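# Place three parts upright in their plastic rack pockets

## Task

Put the t-handle, the clamp screw and the plastic clip into the plastic rack, each resting on the bottom of a pocket shaped for it. The t-handle and the clamp screw must each be flipped so that the face currently on top ends up underneath. The clip must stand with its long axis vertical; which end is on top does not matter. Each part is judged on its own. The rack must remain upright on the table, and nothing may be left tipped over. The reference image is called manual.

## Robot and tools

Robot: two arms, left_arm and right_arm, each ending in a parallel gripper. Arm names are not image sides: left_arm sits on the +y side. Calibrated bases in the scene frame: left_arm at (-0.034, +0.334, 0) m, quat_wxyz (+1.000, 0, 0, -0.011); right_arm at (-0.055, -0.353, 0) m, quat_wxyz (+1.000, 0, 0, -0.019). A two-camera stand is fixed behind the arms. Loose objects may occasionally get a brief shove.

Frame: scene frame, origin at table-top height midway between the nominal bases, +x out over the table, +z up. Reported hand positions and orientations can be off by a few cm, more at long reach. Gripper axes: fingers point along the gripper's +z, open and close along its y. end_effector_position is the point between the pads when closed, roughly 2 cm short of the fingertips; closing pushes the tips about 10 mm further along +z, mostly while the pads are more than 40 mm apart.

Joint order, used in every row and every per-arm result list: shoulder, wrist roll, elbow, waist, forearm roll, wrist pitch. Wrist roll is sign-flipped on both arms in everything sent and reported, so its stated range is mirrored in your numbers. Stated ranges (rad): waist -6.283 to 6.283, shoulder -2.059 to 2.094, elbow -3.927 to 0.192, forearm roll -6.283 to 6.283, wrist pitch -1.693 to 3.142, wrist roll -6.283 to 6.283; real ends may differ by up to 0.010 rad.

A row is always 14 numbers in [-1, 1], covering both arms even if one is idle: left_arm's 6 joints in the order above then its opening, then right_arm's 6 joints then its opening. Joint numbers are offsets, not poses: scaled so 1.0 = 2.207 rad, measured from the Joint targets at the start of the action (not from the previous row). Sending the same offset again moves further. Zero offsets hold an arm at its targets. Opening is absolute: +1 fully open, -1 closed. Always resend the current opening to leave a gripper alone; 0 means half open.

execute_actions(actions, cameras): actions is a list of actions; each action is a list of up to 15 rows, one per 1/30 s step; a shorter action repeats its last row to fill 15 steps. An action asking any joint more than 0.010 rad beyond its range is refused for both arms; a badly formed action or a failing first action rejects the whole call. An empty actions list returns the full state and all camera images. cameras: list of names, ["all"], or []; an unknown name invalidates the call.

move(target, speed, blend, opening_speed, blocking, cameras): target is one 14-number row or a list of up to 15 rows; every row's joint numbers are offsets from the same current Joint targets, not from the previous row. Joints of both arms move together, so grippers travel on curves; no collision avoidance. speed: rad/s for the joint with the longest travel, 0.01 to 3.14, default 0.5, one value or one per target. blend: rad, how closely corners are passed in a list; 0 stops at each. opening_speed: opening change per second on the -1..+1 scale, at least 0.2. blocking=false returns after about 0.5 s while the move continues. The total list has 10 s. The result adds a move: line, e.g. done, off_target (resting more than 0.01 rad away), moving, held, fault, plus limits=held if steps were withheld. Neither done nor off_target tells you about contact.

wait(seconds 0 to 10): lets time pass holding commands; a running move continues. stop(): brakes a running move, needing room if fast. zoom_image(camera cam_left_wrist or cam_right_wrist, region [x0, y0, x1, y1] pixels from top-left, max 504 by 504) magnifies the latest image. show_instructions() shows the reference images. clear_fault(arm) clears a reported torque fault. finished_scene(scene) ends the current scene irreversibly; give its number.

Results: end_effector_position (m), end_effector_quat_wxyz, velocities (m/s, rad/s); Joint positions and velocities per arm (rad, rad/s) plus finger-pad gap (m, 0.084 fully open); Joint targets (base for your next offsets); Joint torques (whole drive output, offset and noisy, positive toward larger angle); grip_measured on the opening scale; Wrist depth: 7x7 grid per wrist camera, median distance ahead in mm (172 to 3000, - means none). "joint sent to its limit" means a joint was clamped at its end; "joint command not followed" means the arm-clearance check altered targets. Cameras: cam_left_wrist and cam_right_wrist, 672x504.

Gripping: command an opening well below grip_measured to hold; lower squeezes harder, about 24 N per pad max.

Avoid: dropping parts or releasing them while moving; anything leaving the table; knocking the container or parts over; hard hits on fixed or heavy things; arms touching or one gripper closing on the other's fingers. Contact torque at a joint's load limit (N m: waist 44.3, shoulder 44.4, elbow 27.3, forearm roll 27.3, wrist pitch 14.7, wrist roll 15.3) or a motor stuck at its torque limit for 1 s causes a torque fault; call clear_fault. Holding loads, stretching out or pushing at unreachable poses heats motors; at 80 °C the arm brakes for 30 to 60 s or more. To end a push, command targets back past the measured positions.

Each tool is called after "Call:" as name(argument=value, ...) on one line, values as JSON.

Reference images:

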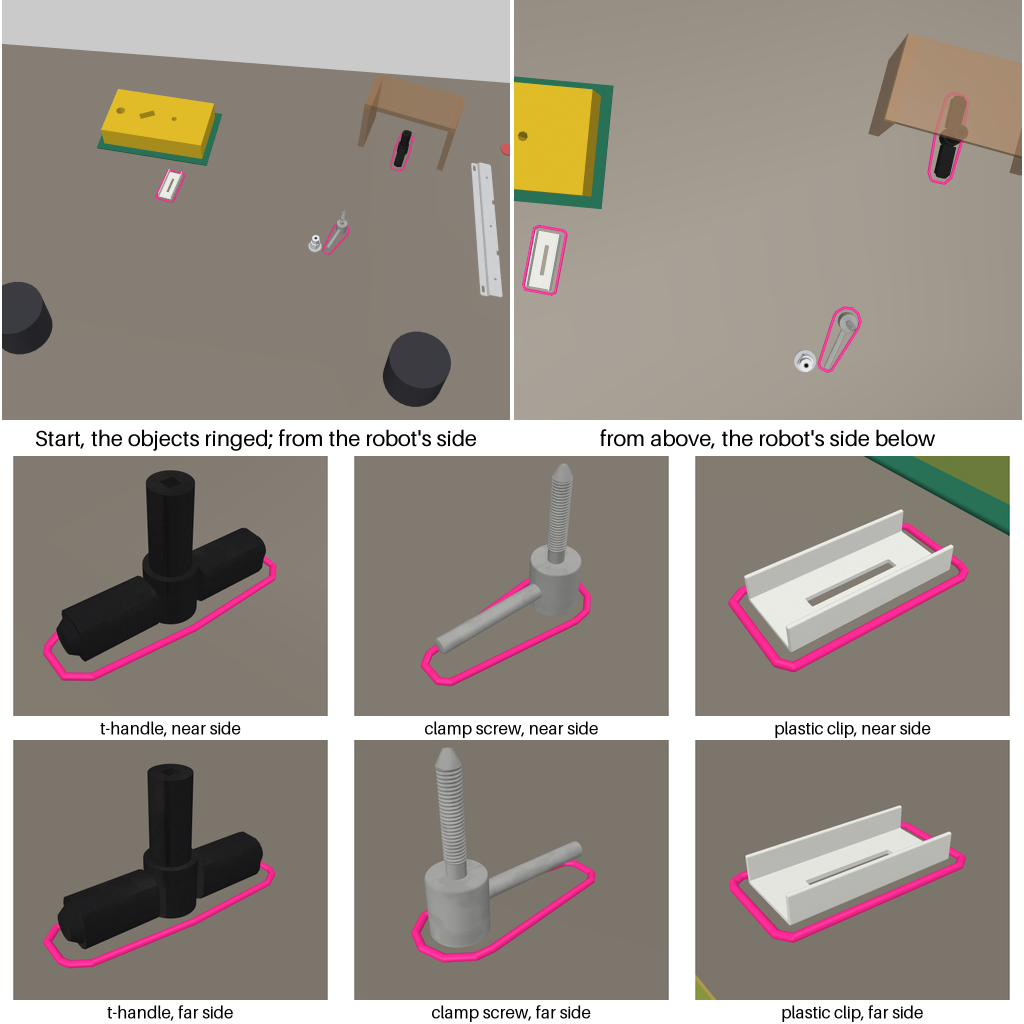

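## Session

Call:
execute_actions(actions=[])

Scene clock: 0.00 s.
left_arm: end_effector_position=(+0.2610, +0.5697, +0.1510) grip_measured=+1.00 end_effector_quat_wxyz=(-0.160, -0.200, +0.881, -0.397) | right_arm: end_effector_position=(+0.3567, -0.2405, +0.2451) grip_measured=+1.00 end_effector_quat_wxyz=(+0.381, +0.647, -0.603, +0.269)
Joint names: [shoulder, wrist roll, elbow, waist, forearm roll, wrist pitch]
Joint positions: left_arm=[0.413 2.564 -1.347 0.952 -0.373 1.746 0.084] | right_arm=[0.333 -2.219 -1.44 0.685 -0.652 1.842 0.084]
Joint velocities: within noise
Joint torques (N m): no reading
Motor temperatures (°C): left_arm=[32 34 34 32 32 33] | right_arm=[28 35 35 33 35 32]
Wrist depth (mm): cam_left_wrist=[2132 907 712 570 479 402 367 / 1019 775 629 513 442 389 343 / 904 693 571 474 411 367 324 / 771 625 513 442 391 343 310 / 685 560 472 411 366 325 294 / 542 513 434 382 343 306 279 / 477 456 404 359 323 291 267] | cam_right_wrist=[1694 1681 1694 1686 1686 1698 1702 / 1823 1818 1847 1833 1818 1823 1838 / 1946 1930 1946 1951 1935 1957 1962 / 573 598 624 2032 2032 2099 2112 / 509 343 548 568 585 611 636 / 290 304 330 503 506 532 553 / 266 273 420 444 457 472 483]
Joint targets: left_arm=[0.413 2.564 -1.347 0.952 -0.373 1.746] | right_arm=[0.333 -2.219 -1.440 0.685 -0.652 1.842]
Tool commands: left_gripper/opening=+1.0 right_gripper/opening=+1.0

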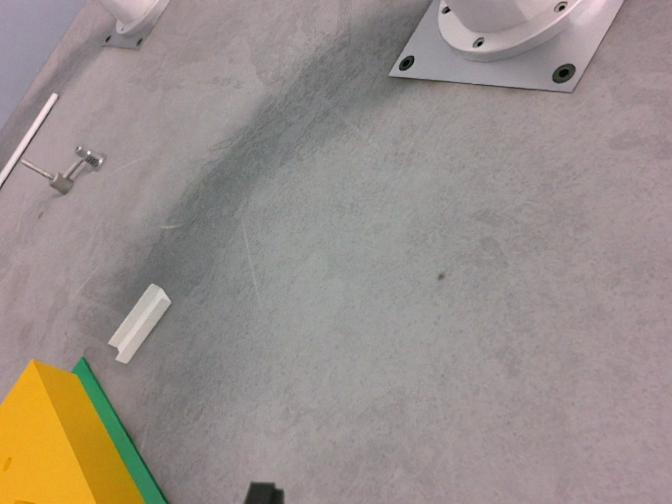

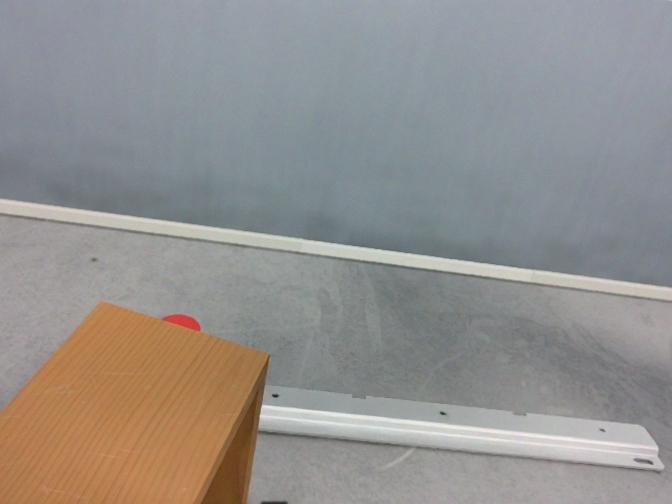

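Call:
zoom_image(camera="cam_left_wrist", region=[0, 250, 336, 504])

Call:
zoom_image(camera="cam_right_wrist", region=[0, 250, 336, 504])

Call:
zoom_image(camera="cam_left_wrist", region=[0, 60, 200, 210])

Scaled by 1.500 from the camera's 672x504 image, which has a finer 960x720 frame.

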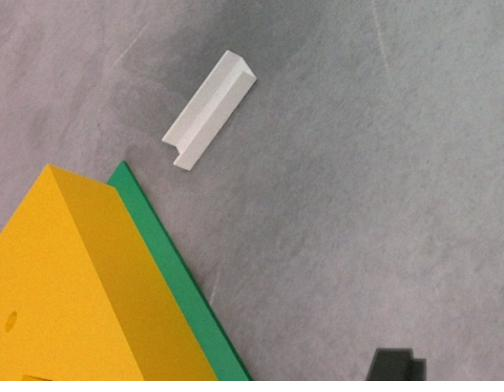

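Scaled by 1.500 from the camera's 672x504 image, which has a finer 960x720 frame.

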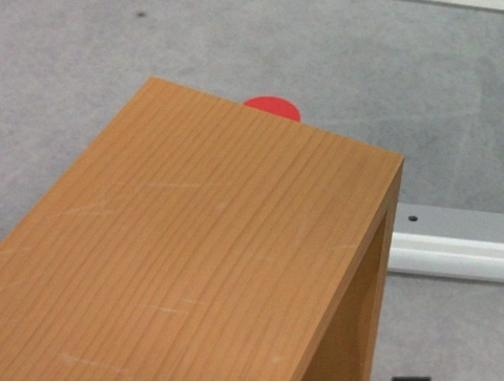

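Scaled by 2.520 from the camera's 672x504 image, which has a finer 960x720 frame.

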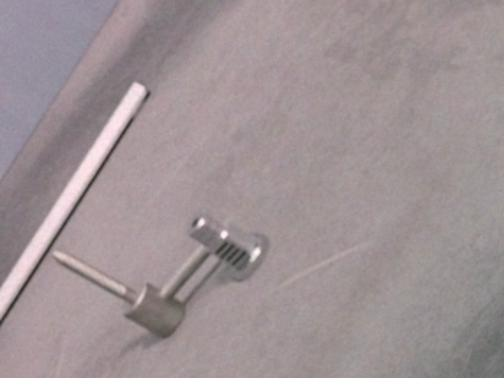

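Call:
move(target=[-0.3596, -1.0, 0.2365, -0.5632, 0.169, -0.2448, 1, -0.6277, 1.0, 0.6751, -0.2406, 0.2954, -0.6575, 1], speed=1.3, cameras=["all"])

Scene clock: 175.67 s.
left_arm: end_effector_position=(+0.3159, +0.2207, +0.2496) grip_measured=+1.00 end_effector_quat_wxyz=(+0.000, +1.000, +0.022, +0.000) | right_arm: end_effector_position=(+0.2587, -0.3157, +0.1729) grip_measured=+1.00 end_effector_quat_wxyz=(-0.019, +0.952, +0.050, +0.300)
Joint names: [shoulder, wrist roll, elbow, waist, forearm roll, wrist pitch]
Joint positions: left_arm=[-0.38 0.357 -0.825 -0.291 0 1.206 0.084] | right_arm=[-1.052 -0.012 0.05 0.154 0 0.391 0.084]
Joint torques (N m): left_arm=[-17.71 -0.71 -10.52 -2.07 0.38 -2.7] | right_arm=[-2.3 0.76 -20.85 -4.17 1.37 -3.24]
Wrist depth (mm): cam_left_wrist=[377 377 378 332 331 332 332 / 378 378 378 332 332 332 333 / 379 379 378 333 333 333 333 / 381 380 380 380 379 378 335 / 379 380 381 381 380 380 382 / 381 381 381 381 382 381 382 / 381 382 381 382 382 381 383] | cam_right_wrist=[498 497 496 294 294 293 293 / 458 457 446 302 278 270 270 / 416 415 415 357 413 413 357 / 389 388 387 381 386 378 385 / 364 364 364 364 356 363 355 / 344 343 343 342 342 342 341 / 319 319 319 318 318 317 317]
Joint targets: left_arm=[-0.380 0.357 -0.825 -0.291 0.000 1.206] | right_arm=[-1.053 -0.012 0.050 0.154 0.000 0.391]
move: done

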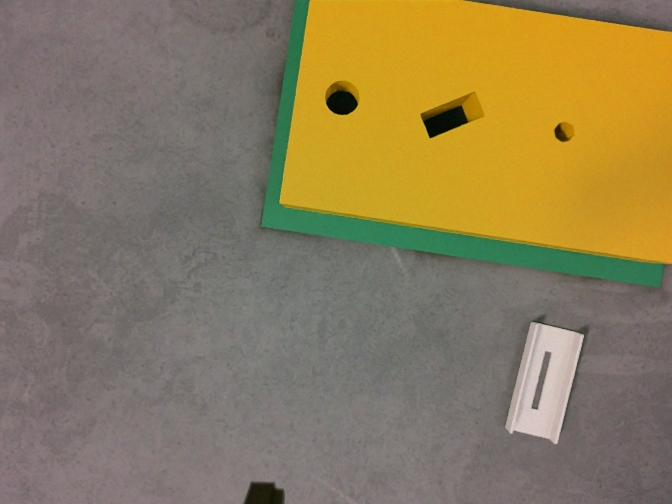

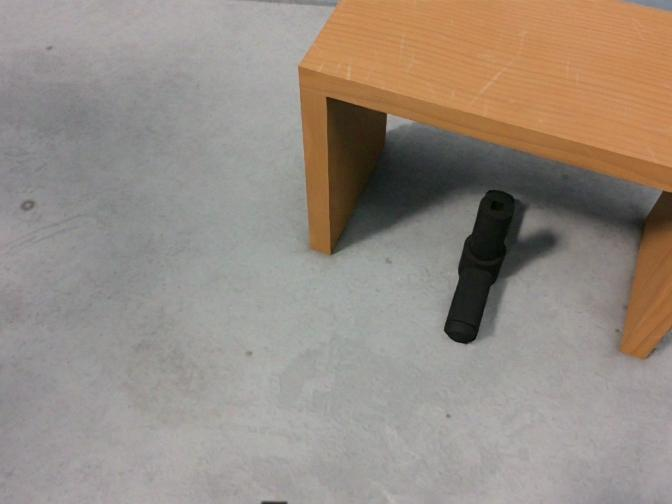

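Call:
move(target=[0, -0.5437, 0, 0, 0, 0, 1, 0.2714, -0.2460, -0.3696, 0.1989, 0, 0.3755, 1], speed=1.3, cameras=["all"])

Scene clock: 274.23 s.
left_arm: end_effector_position=(+0.3159, +0.2207, +0.2496) grip_measured=+1.00 end_effector_quat_wxyz=(+0.000, +0.837, -0.546, +0.000) | right_arm: end_effector_position=(+0.2397, -0.1693, +0.2493) grip_measured=+1.00 end_effector_quat_wxyz=(+0.000, +1.000, +0.000, +0.000)
Joint names: [shoulder, wrist roll, elbow, waist, forearm roll, wrist pitch]
Joint positions: left_arm=[-0.38 -0.843 -0.825 -0.291 0 1.206 0.084] | right_arm=[-0.454 -0.555 -0.765 0.593 0 1.22 0.084]
Joint torques (N m): left_arm=[-17.88 -0.58 -10.82 -2.19 0.19 -2.32] | right_arm=[-7.13 -0.69 -22.3 5.46 0.75 -0.85]
Wrist depth (mm): cam_left_wrist=[378 332 331 332 378 378 378 / 378 333 332 333 379 379 379 / 379 333 333 337 379 380 381 / 334 334 334 380 380 380 380 / 335 334 376 380 381 382 381 / 381 381 380 380 381 382 381 / 381 381 381 382 383 383 383] | cam_right_wrist=[380 380 379 380 379 379 379 / 381 381 381 380 380 379 379 / 382 381 380 380 380 380 380 / 381 381 381 381 381 380 380 / 382 382 381 382 381 381 381 / 383 383 383 381 382 381 381 / 383 383 383 383 382 382 382]
Joint targets: left_arm=[-0.380 -0.843 -0.825 -0.291 0.000 1.206] | right_arm=[-0.454 -0.555 -0.765 0.593 0.000 1.220]
move: done

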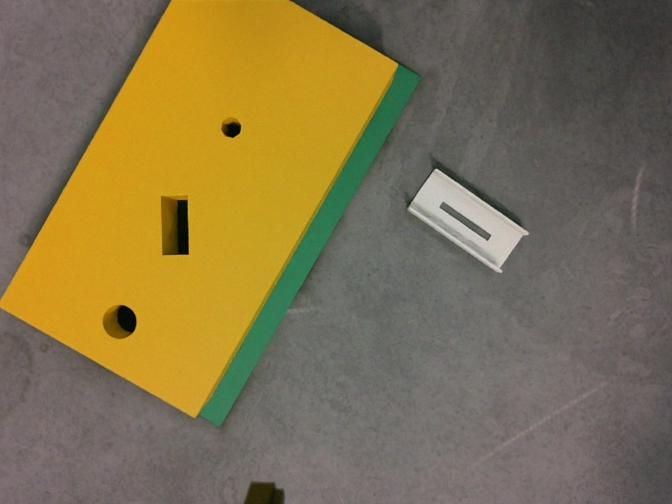

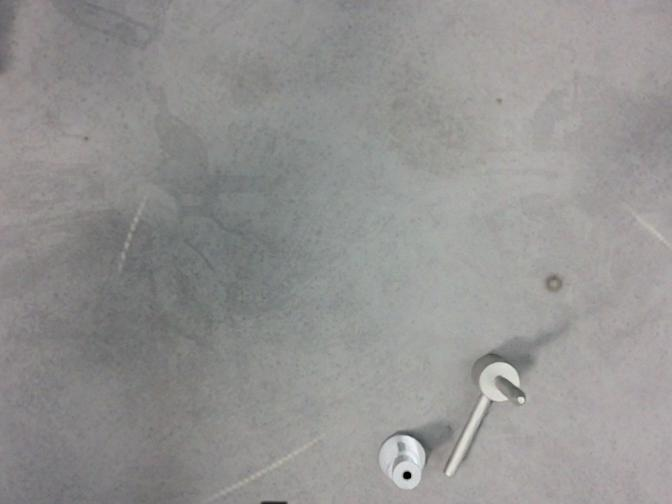

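Call:
move(target=[0.1717, 0.5562, -0.0777, -0.0324, 0, -0.0945, 1, 0, 0.9968, 0, 0, 0, 0, 0.2], speed=1.5, cameras=["all"])

Scene clock: 376.70 s.
left_arm: end_effector_position=(+0.3918, +0.1616, +0.1797) grip_measured=+1.00 end_effector_quat_wxyz=(+0.000, +1.000, +0.000, +0.000) | right_arm: end_effector_position=(+0.2397, -0.1693, +0.2493) grip_measured=+0.19 end_effector_quat_wxyz=(+0.000, +0.453, +0.891, +0.000)
Joint names: [shoulder, wrist roll, elbow, waist, forearm roll, wrist pitch]
Joint positions: left_arm=[-0.002 0.385 -0.997 -0.362 0 0.997 0.084] | right_arm=[-0.454 1.645 -0.765 0.593 0 1.22 0.052]
Joint torques (N m): left_arm=[-19.8 0.78 -10.85 -2.11 -0.1 -2.6] | right_arm=[-7.57 0.89 -20.45 5.13 -0.64 -2.15]
Motor temperatures (°C): left_arm=[32 34 37 32 31 33] | right_arm=[29 34 40 33 34 32]
Wrist depth (mm): cam_left_wrist=[308 308 308 309 309 309 309 / 308 309 306 309 309 310 309 / 309 264 263 263 264 264 310 / 310 264 264 264 264 264 310 / 310 264 264 264 264 265 311 / 311 311 265 265 265 265 312 / 311 312 310 312 312 312 312] | cam_right_wrist=[380 380 379 379 379 378 377 / 381 380 380 380 380 378 379 / 382 381 380 381 380 379 379 / 382 381 381 381 380 380 379 / 383 382 382 381 381 380 380 / 383 383 382 382 381 381 380 / 385 383 384 383 383 382 381]
Joint targets: left_arm=[-0.002 0.385 -0.997 -0.362 0.000 0.997] | right_arm=[-0.454 1.645 -0.765 0.593 0.000 1.220]
move: done

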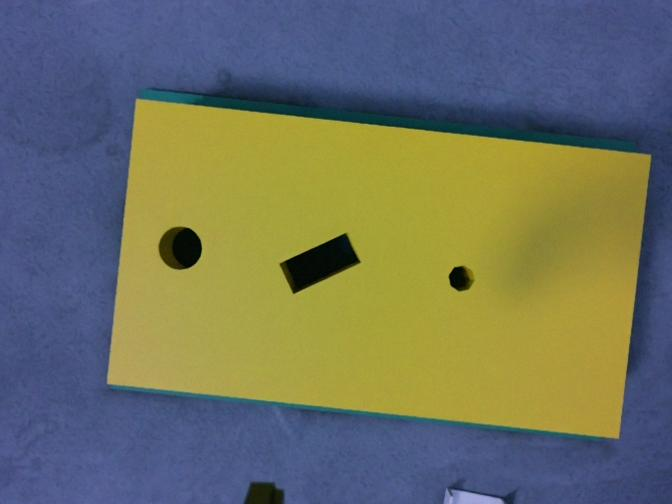

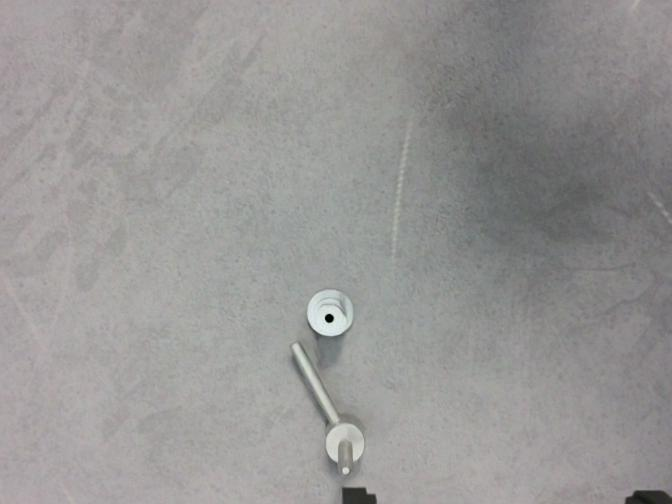

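Call:
move(target=[[0,0,0,0,0,0,1, 0.0093,0.6781,0.1274,-0.2348,0,-0.4939,0.4],[0,0,0,0,0,0,1, 0.0093,0.6781,0.1274,-0.2348,0.9968,-0.4939,0.4]], speed=1.6, blend=0.3)

Call:
move(target=[0,0,0,0,0,0,1, 0.1464,0,0.0612,0,0.4267,0.2076,0.4], speed=1.0, cameras=["all"])

Scene clock: 449.10 s.
left_arm: end_effector_position=(+0.3918, +0.1616, +0.1797) grip_measured=+1.00 end_effector_quat_wxyz=(+0.000, +1.000, +0.000, +0.000) | right_arm: end_effector_position=(+0.3844, -0.3706, +0.2234) grip_measured=+0.39 end_effector_quat_wxyz=(+0.165, +0.764, +0.433, +0.449)
Joint names: [shoulder, wrist roll, elbow, waist, forearm roll, wrist pitch]
Joint positions: left_arm=[-0.002 0.385 -0.997 -0.362 0 0.997 0.084] | right_arm=[-0.433 3.141 -0.484 0.075 2.2 0.13 0.061]
Joint torques (N m): left_arm=[-19.77 0.5 -10.61 -2.16 -0.11 -2.44] | right_arm=[-7.12 -0.04 -20.22 -3.23 0.59 0.09]
Wrist depth (mm): cam_left_wrist=[308 308 309 308 309 309 310 / 309 309 307 309 310 309 309 / 310 263 263 264 264 264 310 / 310 264 264 264 264 264 310 / 311 264 265 264 265 265 311 / 311 311 265 265 265 266 312 / 312 311 313 312 312 312 312] | cam_right_wrist=[476 1543 1455 1345 1239 1155 1076 / 438 501 1503 1375 1278 1178 1108 / 405 453 1496 1428 1305 1213 1123 / 377 270 290 1428 1325 1239 1149 / 350 277 260 301 1364 1260 1180 / 326 331 241 275 1414 1292 1196 / 315 336 228 251 1386 1322 1239]
Joint targets: left_arm=[-0.002 0.385 -0.997 -0.362 0.000 0.997] | right_arm=[-0.433 3.141 -0.484 0.075 2.200 0.130]
move: done

Scene clock: 450.67 s.
left_arm: end_effector_position=(+0.3918, +0.1616, +0.1797) grip_measured=+1.00 end_effector_quat_wxyz=(+0.000, +1.000, +0.000, +0.000) | right_arm: end_effector_position=(+0.3674, -0.3367, +0.0914) grip_measured=+0.39 end_effector_quat_wxyz=(-0.010, +0.866, +0.016, +0.500)
Joint names: [shoulder, wrist roll, elbow, waist, forearm roll, wrist pitch]
Joint positions: left_arm=[-0.002 0.385 -0.997 -0.362 0 0.997 0.084] | right_arm=[-0.11 3.141 -0.349 0.075 3.142 0.588 0.061]
Joint torques (N m): left_arm=[-19.69 0.55 -10.49 -2.09 -0.02 -2.61] | right_arm=[-8.09 -0.51 -13.19 -2.05 1.7 1.75]
Wrist depth (mm): cam_left_wrist=[308 309 308 308 309 308 308 / 310 309 305 309 309 309 309 / 309 263 264 263 264 264 311 / 310 264 264 265 264 264 311 / 310 264 264 265 265 265 312 / 311 311 265 265 266 265 312 / 311 312 312 312 313 312 313] | cam_right_wrist=[1176 1172 1157 1151 1145 1138 1132 / 1230 1220 1201 1186 1184 1184 1203 / - 187 198 198 198 198 198 / - 196 185 176 176 176 176 / 360 206 242 345 345 - - / 317 294 252 305 318 305 318 / 273 264 264 274 219 273 273]
Joint targets: left_arm=[-0.002 0.385 -0.997 -0.362 0.000 0.997] | right_arm=[-0.110 3.141 -0.349 0.075 3.142 0.588]
move: done

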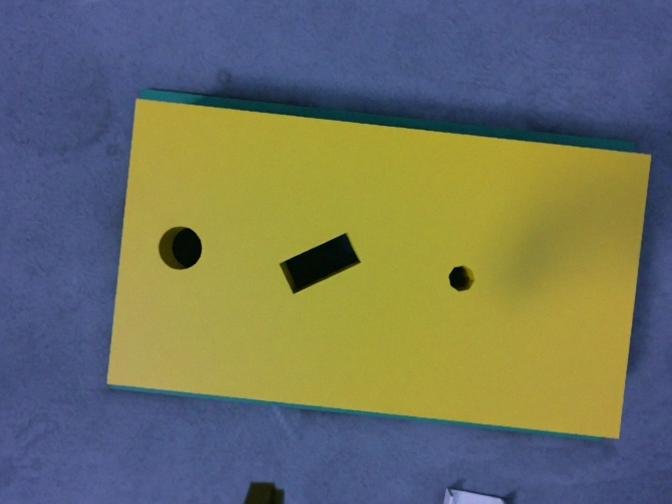

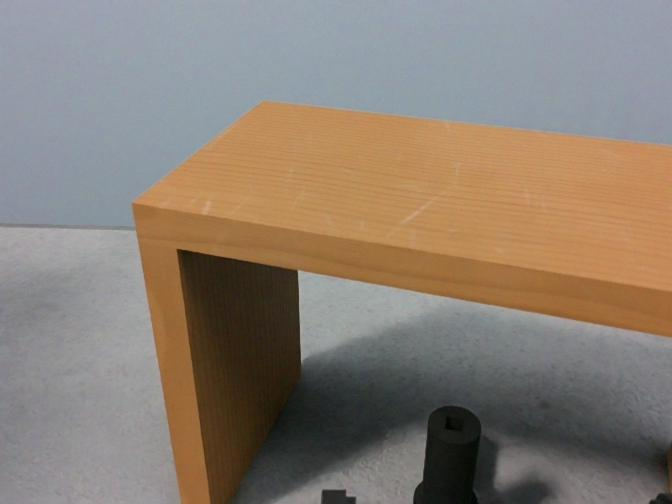

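Call:
zoom_image(camera="cam_right_wrist", region=[370, 380, 530, 504])

Scaled by 3.150 from the camera's 672x504 image, which has a finer 960x720 frame.

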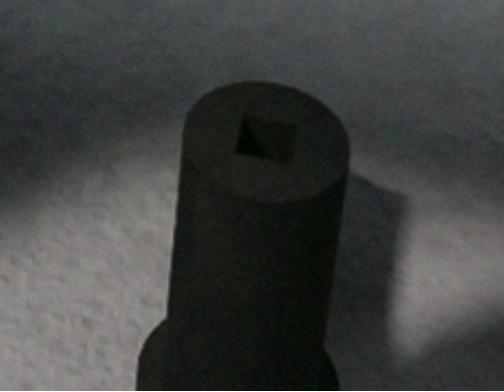

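Call:
move(target=[[0,0,0,0,0,0,1, 0.1515,0,-0.1125,-0.0028,0,0.0391,0.4],[0,0,0,0,0,0,1, 0.1515,0,-0.1125,-0.0028,0,0.0391,-0.9]], speed=0.35, opening_speed=1.2, cameras=["cam_right_wrist"])

Scene clock: 512.57 s.
left_arm: end_effector_position=(+0.3918, +0.1616, +0.1797) grip_measured=+1.00 end_effector_quat_wxyz=(+0.000, +1.000, +0.000, +0.000) | right_arm: end_effector_position=(+0.4367, -0.3371, +0.0502) grip_measured=-0.64 end_effector_quat_wxyz=(-0.008, +0.866, +0.013, +0.500)
Joint names: [shoulder, wrist roll, elbow, waist, forearm roll, wrist pitch]
Joint positions: left_arm=[-0.002 0.385 -0.997 -0.362 0 0.997 0.084] | right_arm=[0.224 3.141 -0.597 0.069 3.142 0.674 0.016]
Joint torques (N m): left_arm=[-19.85 0.36 -10.3 -2.18 -0.15 -2.35] | right_arm=[-13.04 -0.49 -13.27 -3.57 1.16 1.56]
Wrist depth (mm): cam_left_wrist=[307 309 308 308 309 308 310 / 309 309 306 309 309 310 310 / 309 264 264 264 264 264 309 / 310 264 264 264 264 264 311 / 310 264 265 264 265 265 311 / 311 311 265 265 265 265 311 / 311 312 312 312 312 312 312] | cam_right_wrist=[1100 1096 1089 1082 1077 1069 1066 / - - - - - - - / - - - - - - - / - - - - - - - / - - - - - - - / - - 210 246 246 237 - / - 174 213 220 228 228 220]
Joint targets: left_arm=[-0.002 0.385 -0.997 -0.362 0.000 0.997] | right_arm=[0.224 3.141 -0.597 0.069 3.142 0.674]
move: done
Images, in order (width x height): cam_right_wrist 672x504.

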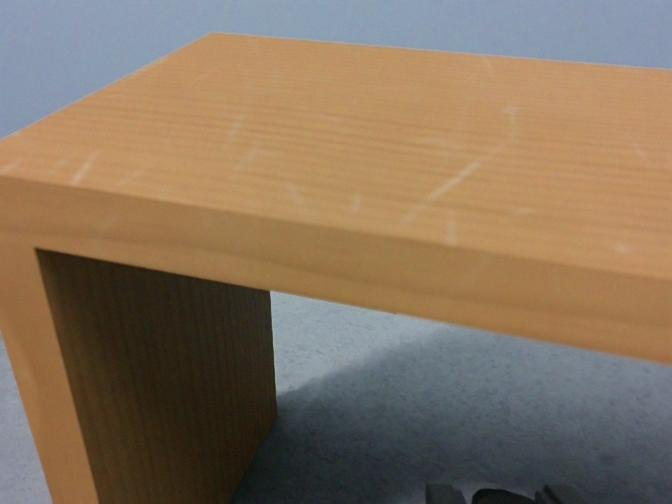

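Call:
move(target=[[0,0,0,0,0,0,1, -0.0758,0,0.0356,0,0,-0.0401,-0.9],[0,0,0,0,0,0,1, -0.3979,0,0.1061,0,0,-0.2917,-0.9],[0,0,0,0,0,0,1, -0.3699,-0.9515,0.2133,0.15,0,0.0807,-0.9]], speed=[0.35,0.8,1.2], blend=[0.05,0.2,0], cameras=["cam_right_wrist"])

Scene clock: 543.67 s.
left_arm: end_effector_position=(+0.3918, +0.1616, +0.1797) grip_measured=+1.00 end_effector_quat_wxyz=(+0.000, +1.000, +0.000, +0.000) | right_arm: end_effector_position=(+0.3795, -0.3388, +0.0935) grip_measured=-0.64 end_effector_quat_wxyz=(-0.008, +0.880, +0.014, +0.475)
Joint names: [shoulder, wrist roll, elbow, waist, forearm roll, wrist pitch]
Joint positions: left_arm=[-0.002 0.385 -0.997 -0.362 0 0.997 0.084] | right_arm=[-0.081 3.141 -0.435 0.069 3.142 0.473 0.016]
Joint torques (N m): left_arm=[-19.93 0.1 -10.37 -2.15 -0.09 -2.32] | right_arm=[-10.41 0.08 -14.12 -0.43 -0.19 1.78]
Wrist depth (mm): cam_left_wrist=[308 309 308 309 309 309 309 / 308 309 306 310 309 310 310 / 310 263 263 264 264 264 310 / 309 264 264 264 264 264 311 / 310 264 265 264 265 265 312 / 311 311 265 265 265 265 312 / 312 312 312 312 312 312 313] | cam_right_wrist=[1168 1158 1162 1147 1145 1139 1128 / 1239 1215 227 1196 1178 1190 1213 / - 190 190 190 190 190 190 / - 176 - - - - - / - 192 229 332 - - - / 296 206 252 307 307 297 297 / 268 260 260 277 277 268 268]
Joint targets: left_arm=[-0.002 0.385 -0.997 -0.362 0.000 0.997] | right_arm=[-0.081 3.141 -0.435 0.069 3.142 0.473]
Tool commands: left_gripper/opening=+1.0 right_gripper/opening=-0.9
TORQUE FAULT: the external load on the elbow of the right arm reached its load limit, and that arm stopped. The contact can be on any part of that arm beyond that joint, not only on its tool. A torque fault puts only its own arm into a fault stop. That arm's remaining commands of this call were not run. The hold on the elbow of that arm was moved back by the arm itself, up to 3 degrees, as the stop began. That arm is still stopped at the end of this call. While its stop runs, that arm, its gripper or tool too, takes no new command.
CLEAR FAULT: the right arm stays stopped (state 4) until you call clear_fault(arm="right_arm").
End effector pose when the fault began: right_arm: position (+0.4038, -0.3381, +0.1145), quat_wxyz (-0.008, +0.867, +0.014, +0.498)
Joint positions when the fault began: right_arm=[-0.076 3.141 -0.488 0.069 3.142 0.478 0.016]
move: fault (right_arm); path passed 1 of 3 targets; right_arm: the wrist roll is farthest, 2.100 rad from its target
Images, in order (width x height): cam_right_wrist 672x504.

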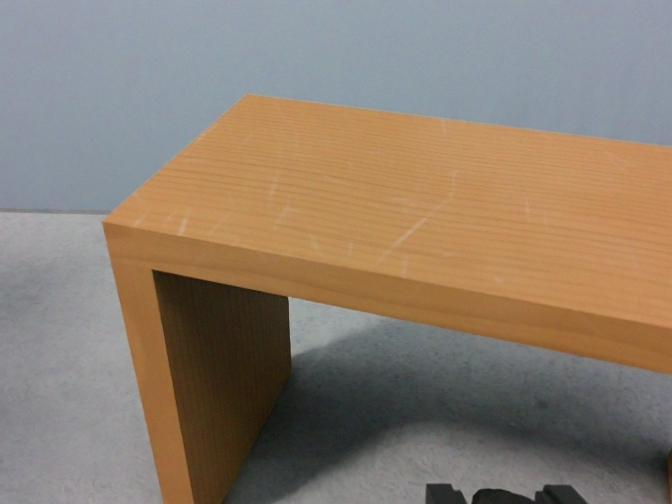

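Call:
clear_fault(arm="right_arm")

Call:
move(target=[[0,0,0,0,0,0,1, -0.1336,0,0.0978,0,0,-0.0094,-0.9],[0,0,0,0,0,0,1, -0.2597,0,0.0327,0,0,-0.2006,-0.9],[0,0,0,0,0,0,1, -0.2317,-0.9515,0.1399,0.15,0,0.1718,-0.9]], speed=[0.35,0.8,1.2], blend=[0.05,0.2,0], cameras=["cam_right_wrist"])

Scene clock: 556.43 s.
left_arm: end_effector_position=(+0.3918, +0.1616, +0.1797) grip_measured=+1.00 end_effector_quat_wxyz=(+0.000, +1.000, +0.000, +0.000) | right_arm: end_effector_position=(+0.3795, -0.3388, +0.0935) grip_measured=-0.64 end_effector_quat_wxyz=(-0.008, +0.880, +0.014, +0.475)
Joint names: [shoulder, wrist roll, elbow, waist, forearm roll, wrist pitch]
Joint positions: left_arm=[-0.002 0.385 -0.997 -0.362 0 0.997 0.084] | right_arm=[-0.081 3.141 -0.435 0.069 3.142 0.473 0.016]
Joint torques (N m): left_arm=[-19.9 -0.02 -10.44 -1.92 -0.1 -2] | right_arm=[-10.06 -0.02 -14.14 -0.5 -0.12 1.9]
Wrist depth (mm): cam_left_wrist=[308 308 308 308 309 309 310 / 309 309 306 309 309 309 310 / 309 263 263 264 264 263 310 / 311 264 264 264 264 265 310 / 310 264 264 264 265 264 311 / 311 311 265 265 265 265 311 / 311 312 312 312 312 312 312] | cam_right_wrist=[1176 1166 1155 1151 1139 1139 1125 / 1235 1215 227 1188 1188 1194 1203 / - 190 190 190 190 190 190 / - 176 - - - - - / - 192 229 332 - - - / 296 206 252 307 307 296 297 / 269 260 260 277 277 269 268]
Joint targets: left_arm=[-0.002 0.385 -0.997 -0.362 0.000 0.997] | right_arm=[-0.081 3.141 -0.435 0.069 3.142 0.473]
Tool commands: left_gripper/opening=+1.0 right_gripper/opening=-0.9
TORQUE FAULT, CONTINUED: the right arm's stop, for the torque fault of the elbow that an earlier result reported, is over. The call counts as one of the actions that you can send in this scene. The hold on the elbow of that arm was moved back by the arm itself, up to 3 degrees, as the stop began. That arm's target is now where it stood when the stop ended, not its last command. That arm keeps its grip as last carried out and accepts commands again: back off and push less far.
CLEAR FAULT: your call cleared the right arm's torque fault. If a joint's load stays at its limit, that arm stops again at once.

Scene clock: 560.13 s.
left_arm: end_effector_position=(+0.3918, +0.1616, +0.1797) grip_measured=+1.00 end_effector_quat_wxyz=(+0.000, +1.000, +0.000, +0.000) | right_arm: end_effector_position=(+0.3381, -0.2033, +0.2501) grip_measured=-0.64 end_effector_quat_wxyz=(+0.667, -0.457, +0.540, -0.235)
Joint names: [shoulder, wrist roll, elbow, waist, forearm roll, wrist pitch]
Joint positions: left_arm=[-0.002 0.385 -0.997 -0.362 0 0.997 0.084] | right_arm=[-0.592 1.041 -0.126 0.4 3.142 0.853 0.016]
Joint torques (N m): left_arm=[-20.03 0.04 -10.44 -1.86 -0.03 -2.04] | right_arm=[-3.42 -0.72 -17.88 5.06 -0.13 3.06]
Wrist depth (mm): cam_left_wrist=[308 308 308 308 309 309 309 / 309 308 306 309 309 310 310 / 309 264 263 264 264 264 309 / 309 264 264 265 264 264 311 / 311 264 264 264 265 265 311 / 311 312 265 265 265 265 312 / 311 312 312 312 312 312 313] | cam_right_wrist=[1107 1130 1155 1180 1209 1246 230 / 1145 1166 1194 1222 1253 1283 1310 / 1178 1215 1237 1269 1307 1335 1364 / 1215 1246 1281 1302 1350 1386 1425 / 1257 1278 1320 1356 1386 1431 1468 / 1305 1343 1364 1408 1458 1493 1553 / 1358 1394 1440 1465 1513 1564 1600]
Joint targets: left_arm=[-0.002 0.385 -0.997 -0.362 0.000 0.997] | right_arm=[-0.592 1.041 -0.126 0.400 3.142 0.853]
move: done
Images, in order (width x height): cam_right_wrist 672x504.

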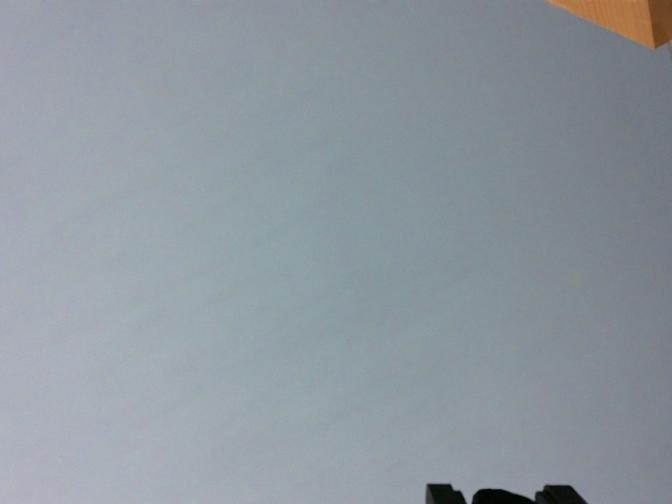

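Call:
move(target=[0.0780,0.6624,-0.3840,-0.2134,0,0.3070,0.3, 0.3810,-0.4717,-0.0721,0.1561,0,0.5460,-0.9], speed=1.2, cameras=["all"])

Scene clock: 565.37 s.
left_arm: end_effector_position=(+0.3001, -0.0507, +0.3989) grip_measured=+0.29 end_effector_quat_wxyz=(-0.001, +0.880, +0.475, +0.000) | right_arm: end_effector_position=(+0.3001, -0.0488, +0.2501) grip_measured=-0.64 end_effector_quat_wxyz=(+0.812, -0.173, +0.469, +0.300)
Joint names: [shoulder, wrist roll, elbow, waist, forearm roll, wrist pitch]
Joint positions: left_arm=[0.171 1.847 -1.844 -0.833 0 1.675 0.056] | right_arm=[0.248 0 -0.285 0.744 3.142 2.058 0.016]
Joint torques (N m): left_arm=[-23.22 0.76 -10.55 -2.47 0 -1.22] | right_arm=[-11.25 -0.7 -10.41 4.83 -0.12 3.64]
Wrist depth (mm): cam_left_wrist=[525 523 523 479 478 524 527 / 525 526 527 524 508 524 527 / 526 527 526 528 526 528 527 / 526 528 528 528 528 528 529 / 529 528 530 530 529 529 529 / 529 529 530 284 247 530 530 / 530 528 300 292 236 530 531] | cam_right_wrist=[1141 1246 1383 1526 1741 2014 2356 / 1199 1325 1465 1630 1898 2178 2614 / 1244 1372 1529 1715 2002 2235 2805 / 1292 1434 1626 1867 2119 2528 - / 1353 1513 1715 1968 2279 2749 - / 1434 1596 1847 2138 2501 2782 2874 / 1499 1690 1957 2279 2439 2465 2483]
Joint targets: left_arm=[0.171 1.847 -1.844 -0.833 0.000 1.675] | right_arm=[0.248 0.000 -0.285 0.744 3.142 2.058]
move: done

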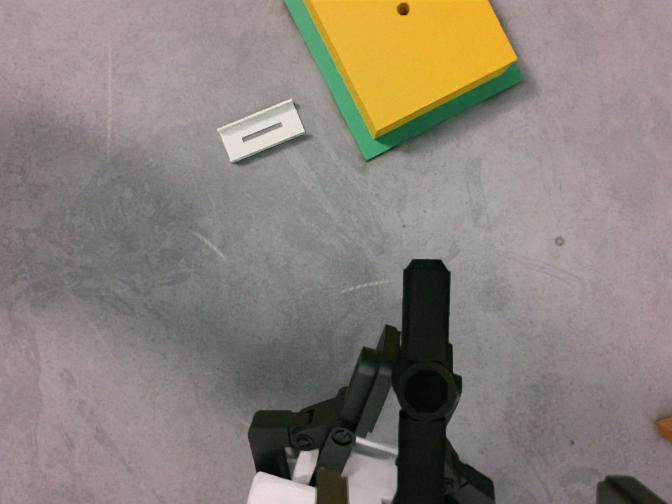

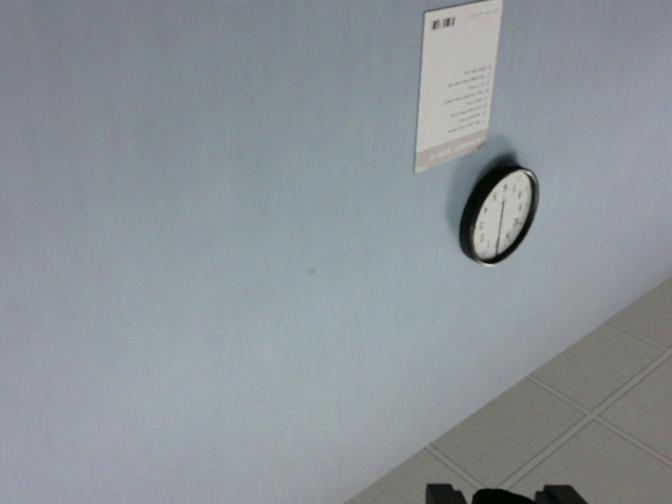

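Call:
zoom_image(camera="cam_left_wrist", region=[340, 250, 510, 378])

Call:
zoom_image(camera="cam_left_wrist", region=[340, 376, 510, 504])

Scaled by 2.965 from the camera's 672x504 image, which has a finer 960x720 frame.

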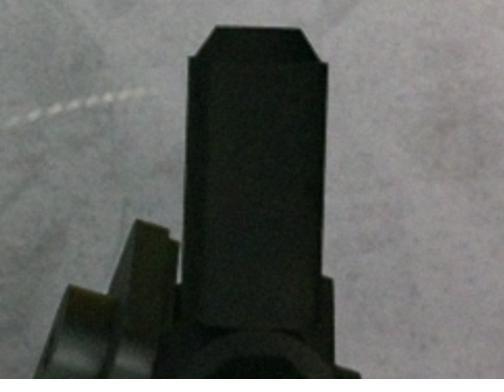

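Scaled by 2.965 from the camera's 672x504 image, which has a finer 960x720 frame.

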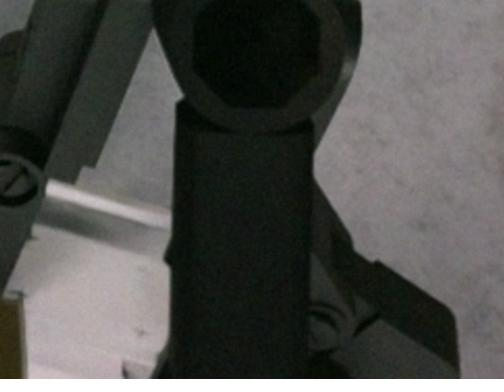

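Call:
move(target=[0,0,0,0,0,0,0.3, 0,0,0,0,0,0.0317,-0.9], speed=0.5, cameras=["cam_left_wrist"])

Call:
zoom_image(camera="cam_left_wrist", region=[340, 226, 510, 354])

Call:
zoom_image(camera="cam_left_wrist", region=[340, 376, 510, 504])

Scene clock: 596.93 s.
left_arm: end_effector_position=(+0.3001, -0.0507, +0.3989) grip_measured=+0.29 end_effector_quat_wxyz=(-0.001, +0.880, +0.475, +0.000) | right_arm: end_effector_position=(+0.2964, -0.0519, +0.2678) grip_measured=-0.64 end_effector_quat_wxyz=(+0.828, -0.163, +0.440, +0.306)
Joint names: [shoulder, wrist roll, elbow, waist, forearm roll, wrist pitch]
Joint positions: left_arm=[0.171 1.847 -1.844 -0.833 0 1.675 0.056] | right_arm=[0.248 0 -0.285 0.744 3.142 2.127 0.016]
Joint torques (N m): left_arm=[-28.06 0.59 -10.67 -2.05 -0.07 -1.83] | right_arm=[-11.52 0.56 -10.23 5.38 0 3.65]
Wrist depth (mm): cam_left_wrist=[524 525 526 479 479 523 526 / 526 526 526 525 508 526 527 / 527 527 527 526 528 527 528 / 528 528 528 528 527 530 528 / 530 528 530 528 530 531 532 / 530 530 529 - 228 528 532 / 531 531 285 275 217 532 533] | cam_right_wrist=[1162 1273 1391 1550 1790 2044 2439 / 1226 1345 1496 1681 1951 2178 2696 / 1276 1408 1604 1767 2087 2348 - / 1335 1477 1694 1914 2235 2675 - / 1394 1560 1785 2074 2439 2828 2973 / 1496 1677 1951 2264 2595 2654 2654 / 1582 1776 2099 2309 2372 2356 2317]
Joint targets: left_arm=[0.171 1.847 -1.844 -0.833 0.000 1.675] | right_arm=[0.248 0.000 -0.285 0.744 3.142 2.127]
move: done
Images, in order (width x height): cam_left_wrist 672x504.

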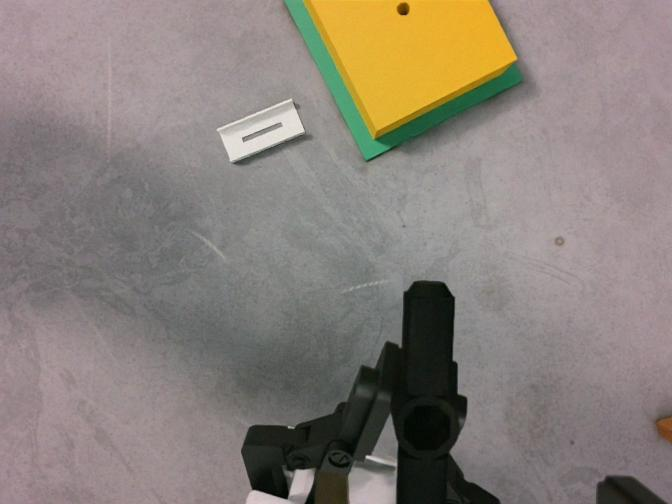

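Scaled by 2.965 from the camera's 672x504 image, which has a finer 960x720 frame.

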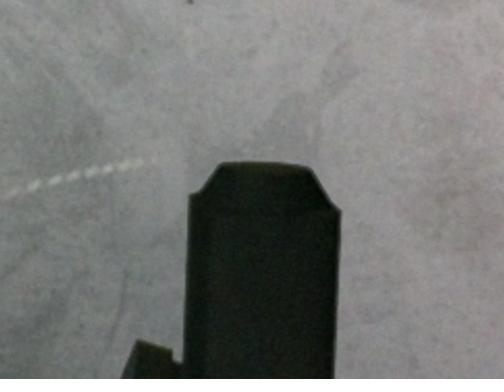

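Scaled by 2.965 from the camera's 672x504 image, which has a finer 960x720 frame.

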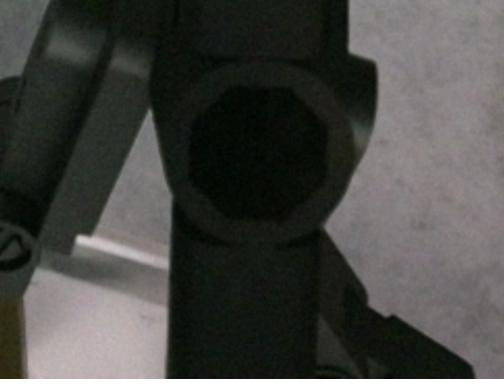

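Call:
move(target=[[-0.0311,-0.0163,0.1508,0.0004,0,-0.1207,0.3, 0,0,0,0,0,0,-0.9],[-0.0311,-0.0163,0.1508,0.0004,0,-0.1207,-0.9, 0,0,0,0,0,0,-0.9]], speed=0.4, opening_speed=1.0, cameras=["all"])

Scene clock: 637.17 s.
left_arm: end_effector_position=(+0.3001, -0.0500, +0.3146) grip_measured=-0.52 end_effector_quat_wxyz=(+0.000, +0.888, +0.460, +0.000) | right_arm: end_effector_position=(+0.2964, -0.0519, +0.2678) grip_measured=-0.64 end_effector_quat_wxyz=(+0.828, -0.163, +0.440, +0.306)
Joint names: [shoulder, wrist roll, elbow, waist, forearm roll, wrist pitch]
Joint positions: left_arm=[0.102 1.811 -1.511 -0.832 0 1.408 0.021] | right_arm=[0.248 0 -0.285 0.744 3.142 2.127 0.016]
Joint torques (N m): left_arm=[-25.85 -0.58 -11.08 1.86 -0.06 -2.42] | right_arm=[-13.19 0.58 -9.82 5.18 -0.98 3.51]
Wrist depth (mm): cam_left_wrist=[440 441 442 432 397 440 443 / 442 441 441 442 440 442 443 / 443 442 444 443 443 444 444 / 444 446 443 444 445 445 446 / 444 445 445 445 - 446 446 / 445 445 445 447 - 447 446 / 445 445 - - - 446 448] | cam_right_wrist=[1155 1276 1397 1553 1776 2044 2414 / 1217 1345 1483 1681 1962 2185 2706 / 1276 1405 1593 1763 2087 2340 - / 1343 1480 1702 1914 2257 2685 - / 1405 1560 1790 2038 2483 2863 2999 / 1503 1686 1957 2271 2585 2634 2664 / 1567 1776 2093 2309 2381 2333 2302]
Joint targets: left_arm=[0.102 1.811 -1.511 -0.832 0.000 1.408] | right_arm=[0.248 0.000 -0.285 0.744 3.142 2.127]
move: done

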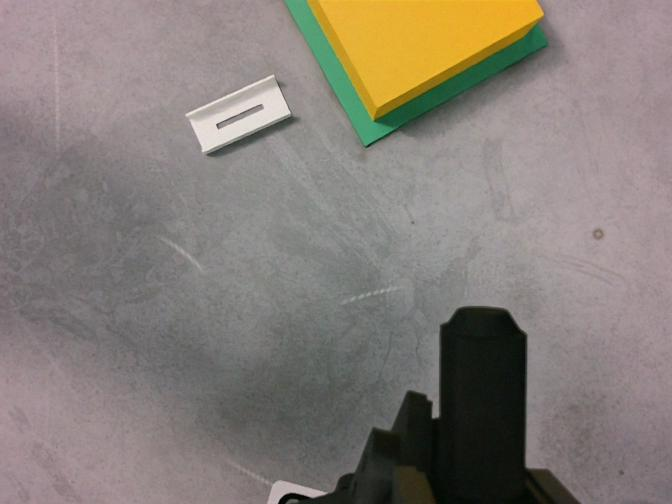

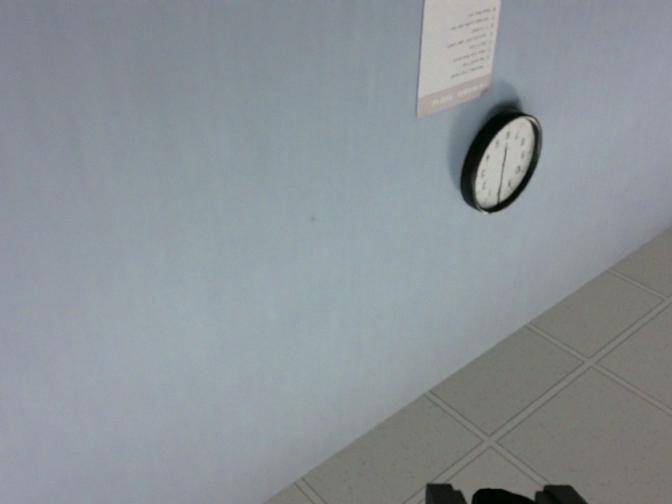

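Call:
move(target=[[0,0,0,0,0,0,-0.9, 0,0,0,0,0,0,0.2],[0,0,0,0,0,0,-0.9, 0.1227,0,0.0592,0,0,0.1819,0.2]], speed=0.4, opening_speed=1.0, cameras=["all"])

Scene clock: 646.83 s.
left_arm: end_effector_position=(+0.3001, -0.0500, +0.3146) grip_measured=-0.52 end_effector_quat_wxyz=(+0.000, +0.888, +0.460, +0.000) | right_arm: end_effector_position=(+0.2402, -0.1000, +0.2175) grip_measured=+0.19 end_effector_quat_wxyz=(+0.828, -0.163, +0.440, +0.306)
Joint names: [shoulder, wrist roll, elbow, waist, forearm roll, wrist pitch]
Joint positions: left_arm=[0.102 1.811 -1.511 -0.832 0 1.408 0.021] | right_arm=[0.519 0 -0.154 0.745 3.142 2.529 0.052]
Joint torques (N m): left_arm=[-29.22 -0.51 -10.4 1.32 -0.22 -2.4] | right_arm=[-10.01 0.59 -1.05 2 0.03 3.54]
Wrist depth (mm): cam_left_wrist=[441 441 441 433 395 439 443 / 440 442 441 442 440 442 444 / 442 442 442 444 444 445 444 / 443 444 444 445 444 444 446 / 444 444 445 445 - 445 445 / 446 445 446 447 - 446 446 / 445 447 - 446 - 448 446] | cam_right_wrist=[1209 1330 1458 1630 1852 2165 2519 / 1273 1405 1550 1749 2032 2294 2828 / 1332 1480 1681 1914 2165 2528 - / 1408 1560 1776 2020 2364 2805 - / 1468 1638 1882 2151 2547 2935 - / 1553 1758 2002 2381 2675 2706 2727 / 1665 1872 2087 2474 243 2364 2381]
Joint targets: left_arm=[0.102 1.811 -1.511 -0.832 0.000 1.408] | right_arm=[0.519 0.000 -0.154 0.744 3.142 2.529]
move: done

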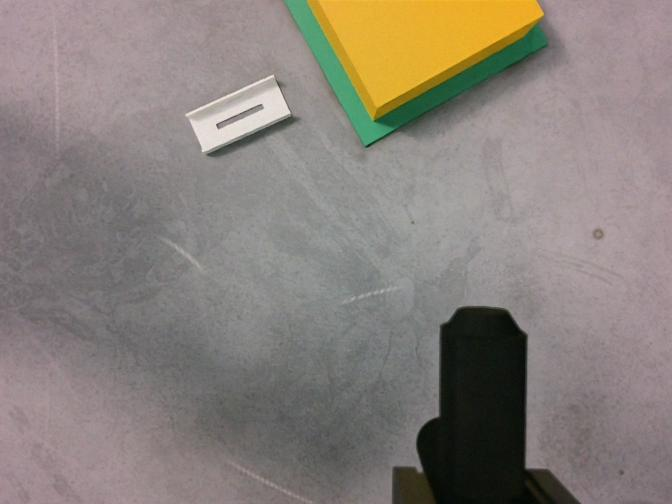

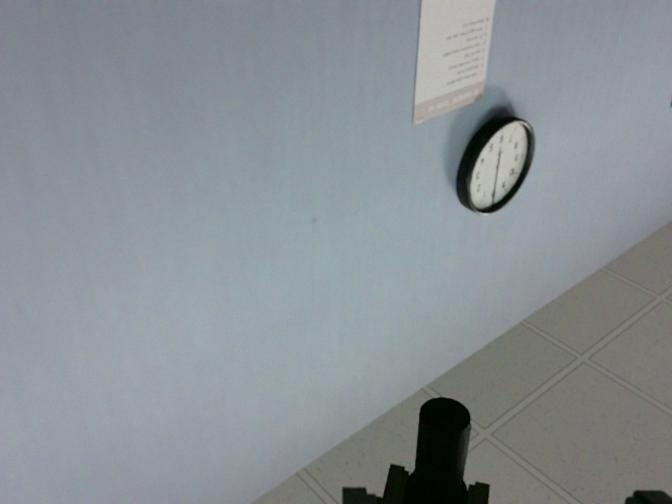

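Call:
move(target=[[0.0314,0.3607,0.1995,0.3130,0,-0.2304,-0.9, 0,0,0,0,0,0,0.2],[0.0314,0.3607,0.1995,0.3130,0,-0.2304,-0.9, -0.1922,0,-0.4412,0.0761,0,-1.1394,0.2]], speed=[0.6,1.2], cameras=["all"])

every number of target 2 of 2 must lie in its column's range; nothing of the call was run
Scene clock: 686.03 s.
left_arm: end_effector_position=(+0.3001, -0.0500, +0.3146) grip_measured=-0.52 end_effector_quat_wxyz=(+0.000, +0.888, +0.460, +0.000) | right_arm: end_effector_position=(+0.2402, -0.1000, +0.2175) grip_measured=+0.19 end_effector_quat_wxyz=(+0.828, -0.163, +0.440, +0.306)
Joint names: [shoulder, wrist roll, elbow, waist, forearm roll, wrist pitch]
Joint positions: left_arm=[0.102 1.811 -1.511 -0.832 0 1.408 0.021] | right_arm=[0.519 0 -0.154 0.745 3.142 2.529 0.052]
Joint torques (N m): left_arm=[-29.66 -0.42 -10.44 0.35 0.09 -2.34] | right_arm=[-9.76 0.59 -0.9 -1.2 0.09 3.05]
Joint targets: left_arm=[0.102 1.811 -1.511 -0.832 0.000 1.408] | right_arm=[0.519 0.000 -0.154 0.744 3.142 2.529]
Tool commands: left_gripper/opening=-0.9 right_gripper/opening=+0.2


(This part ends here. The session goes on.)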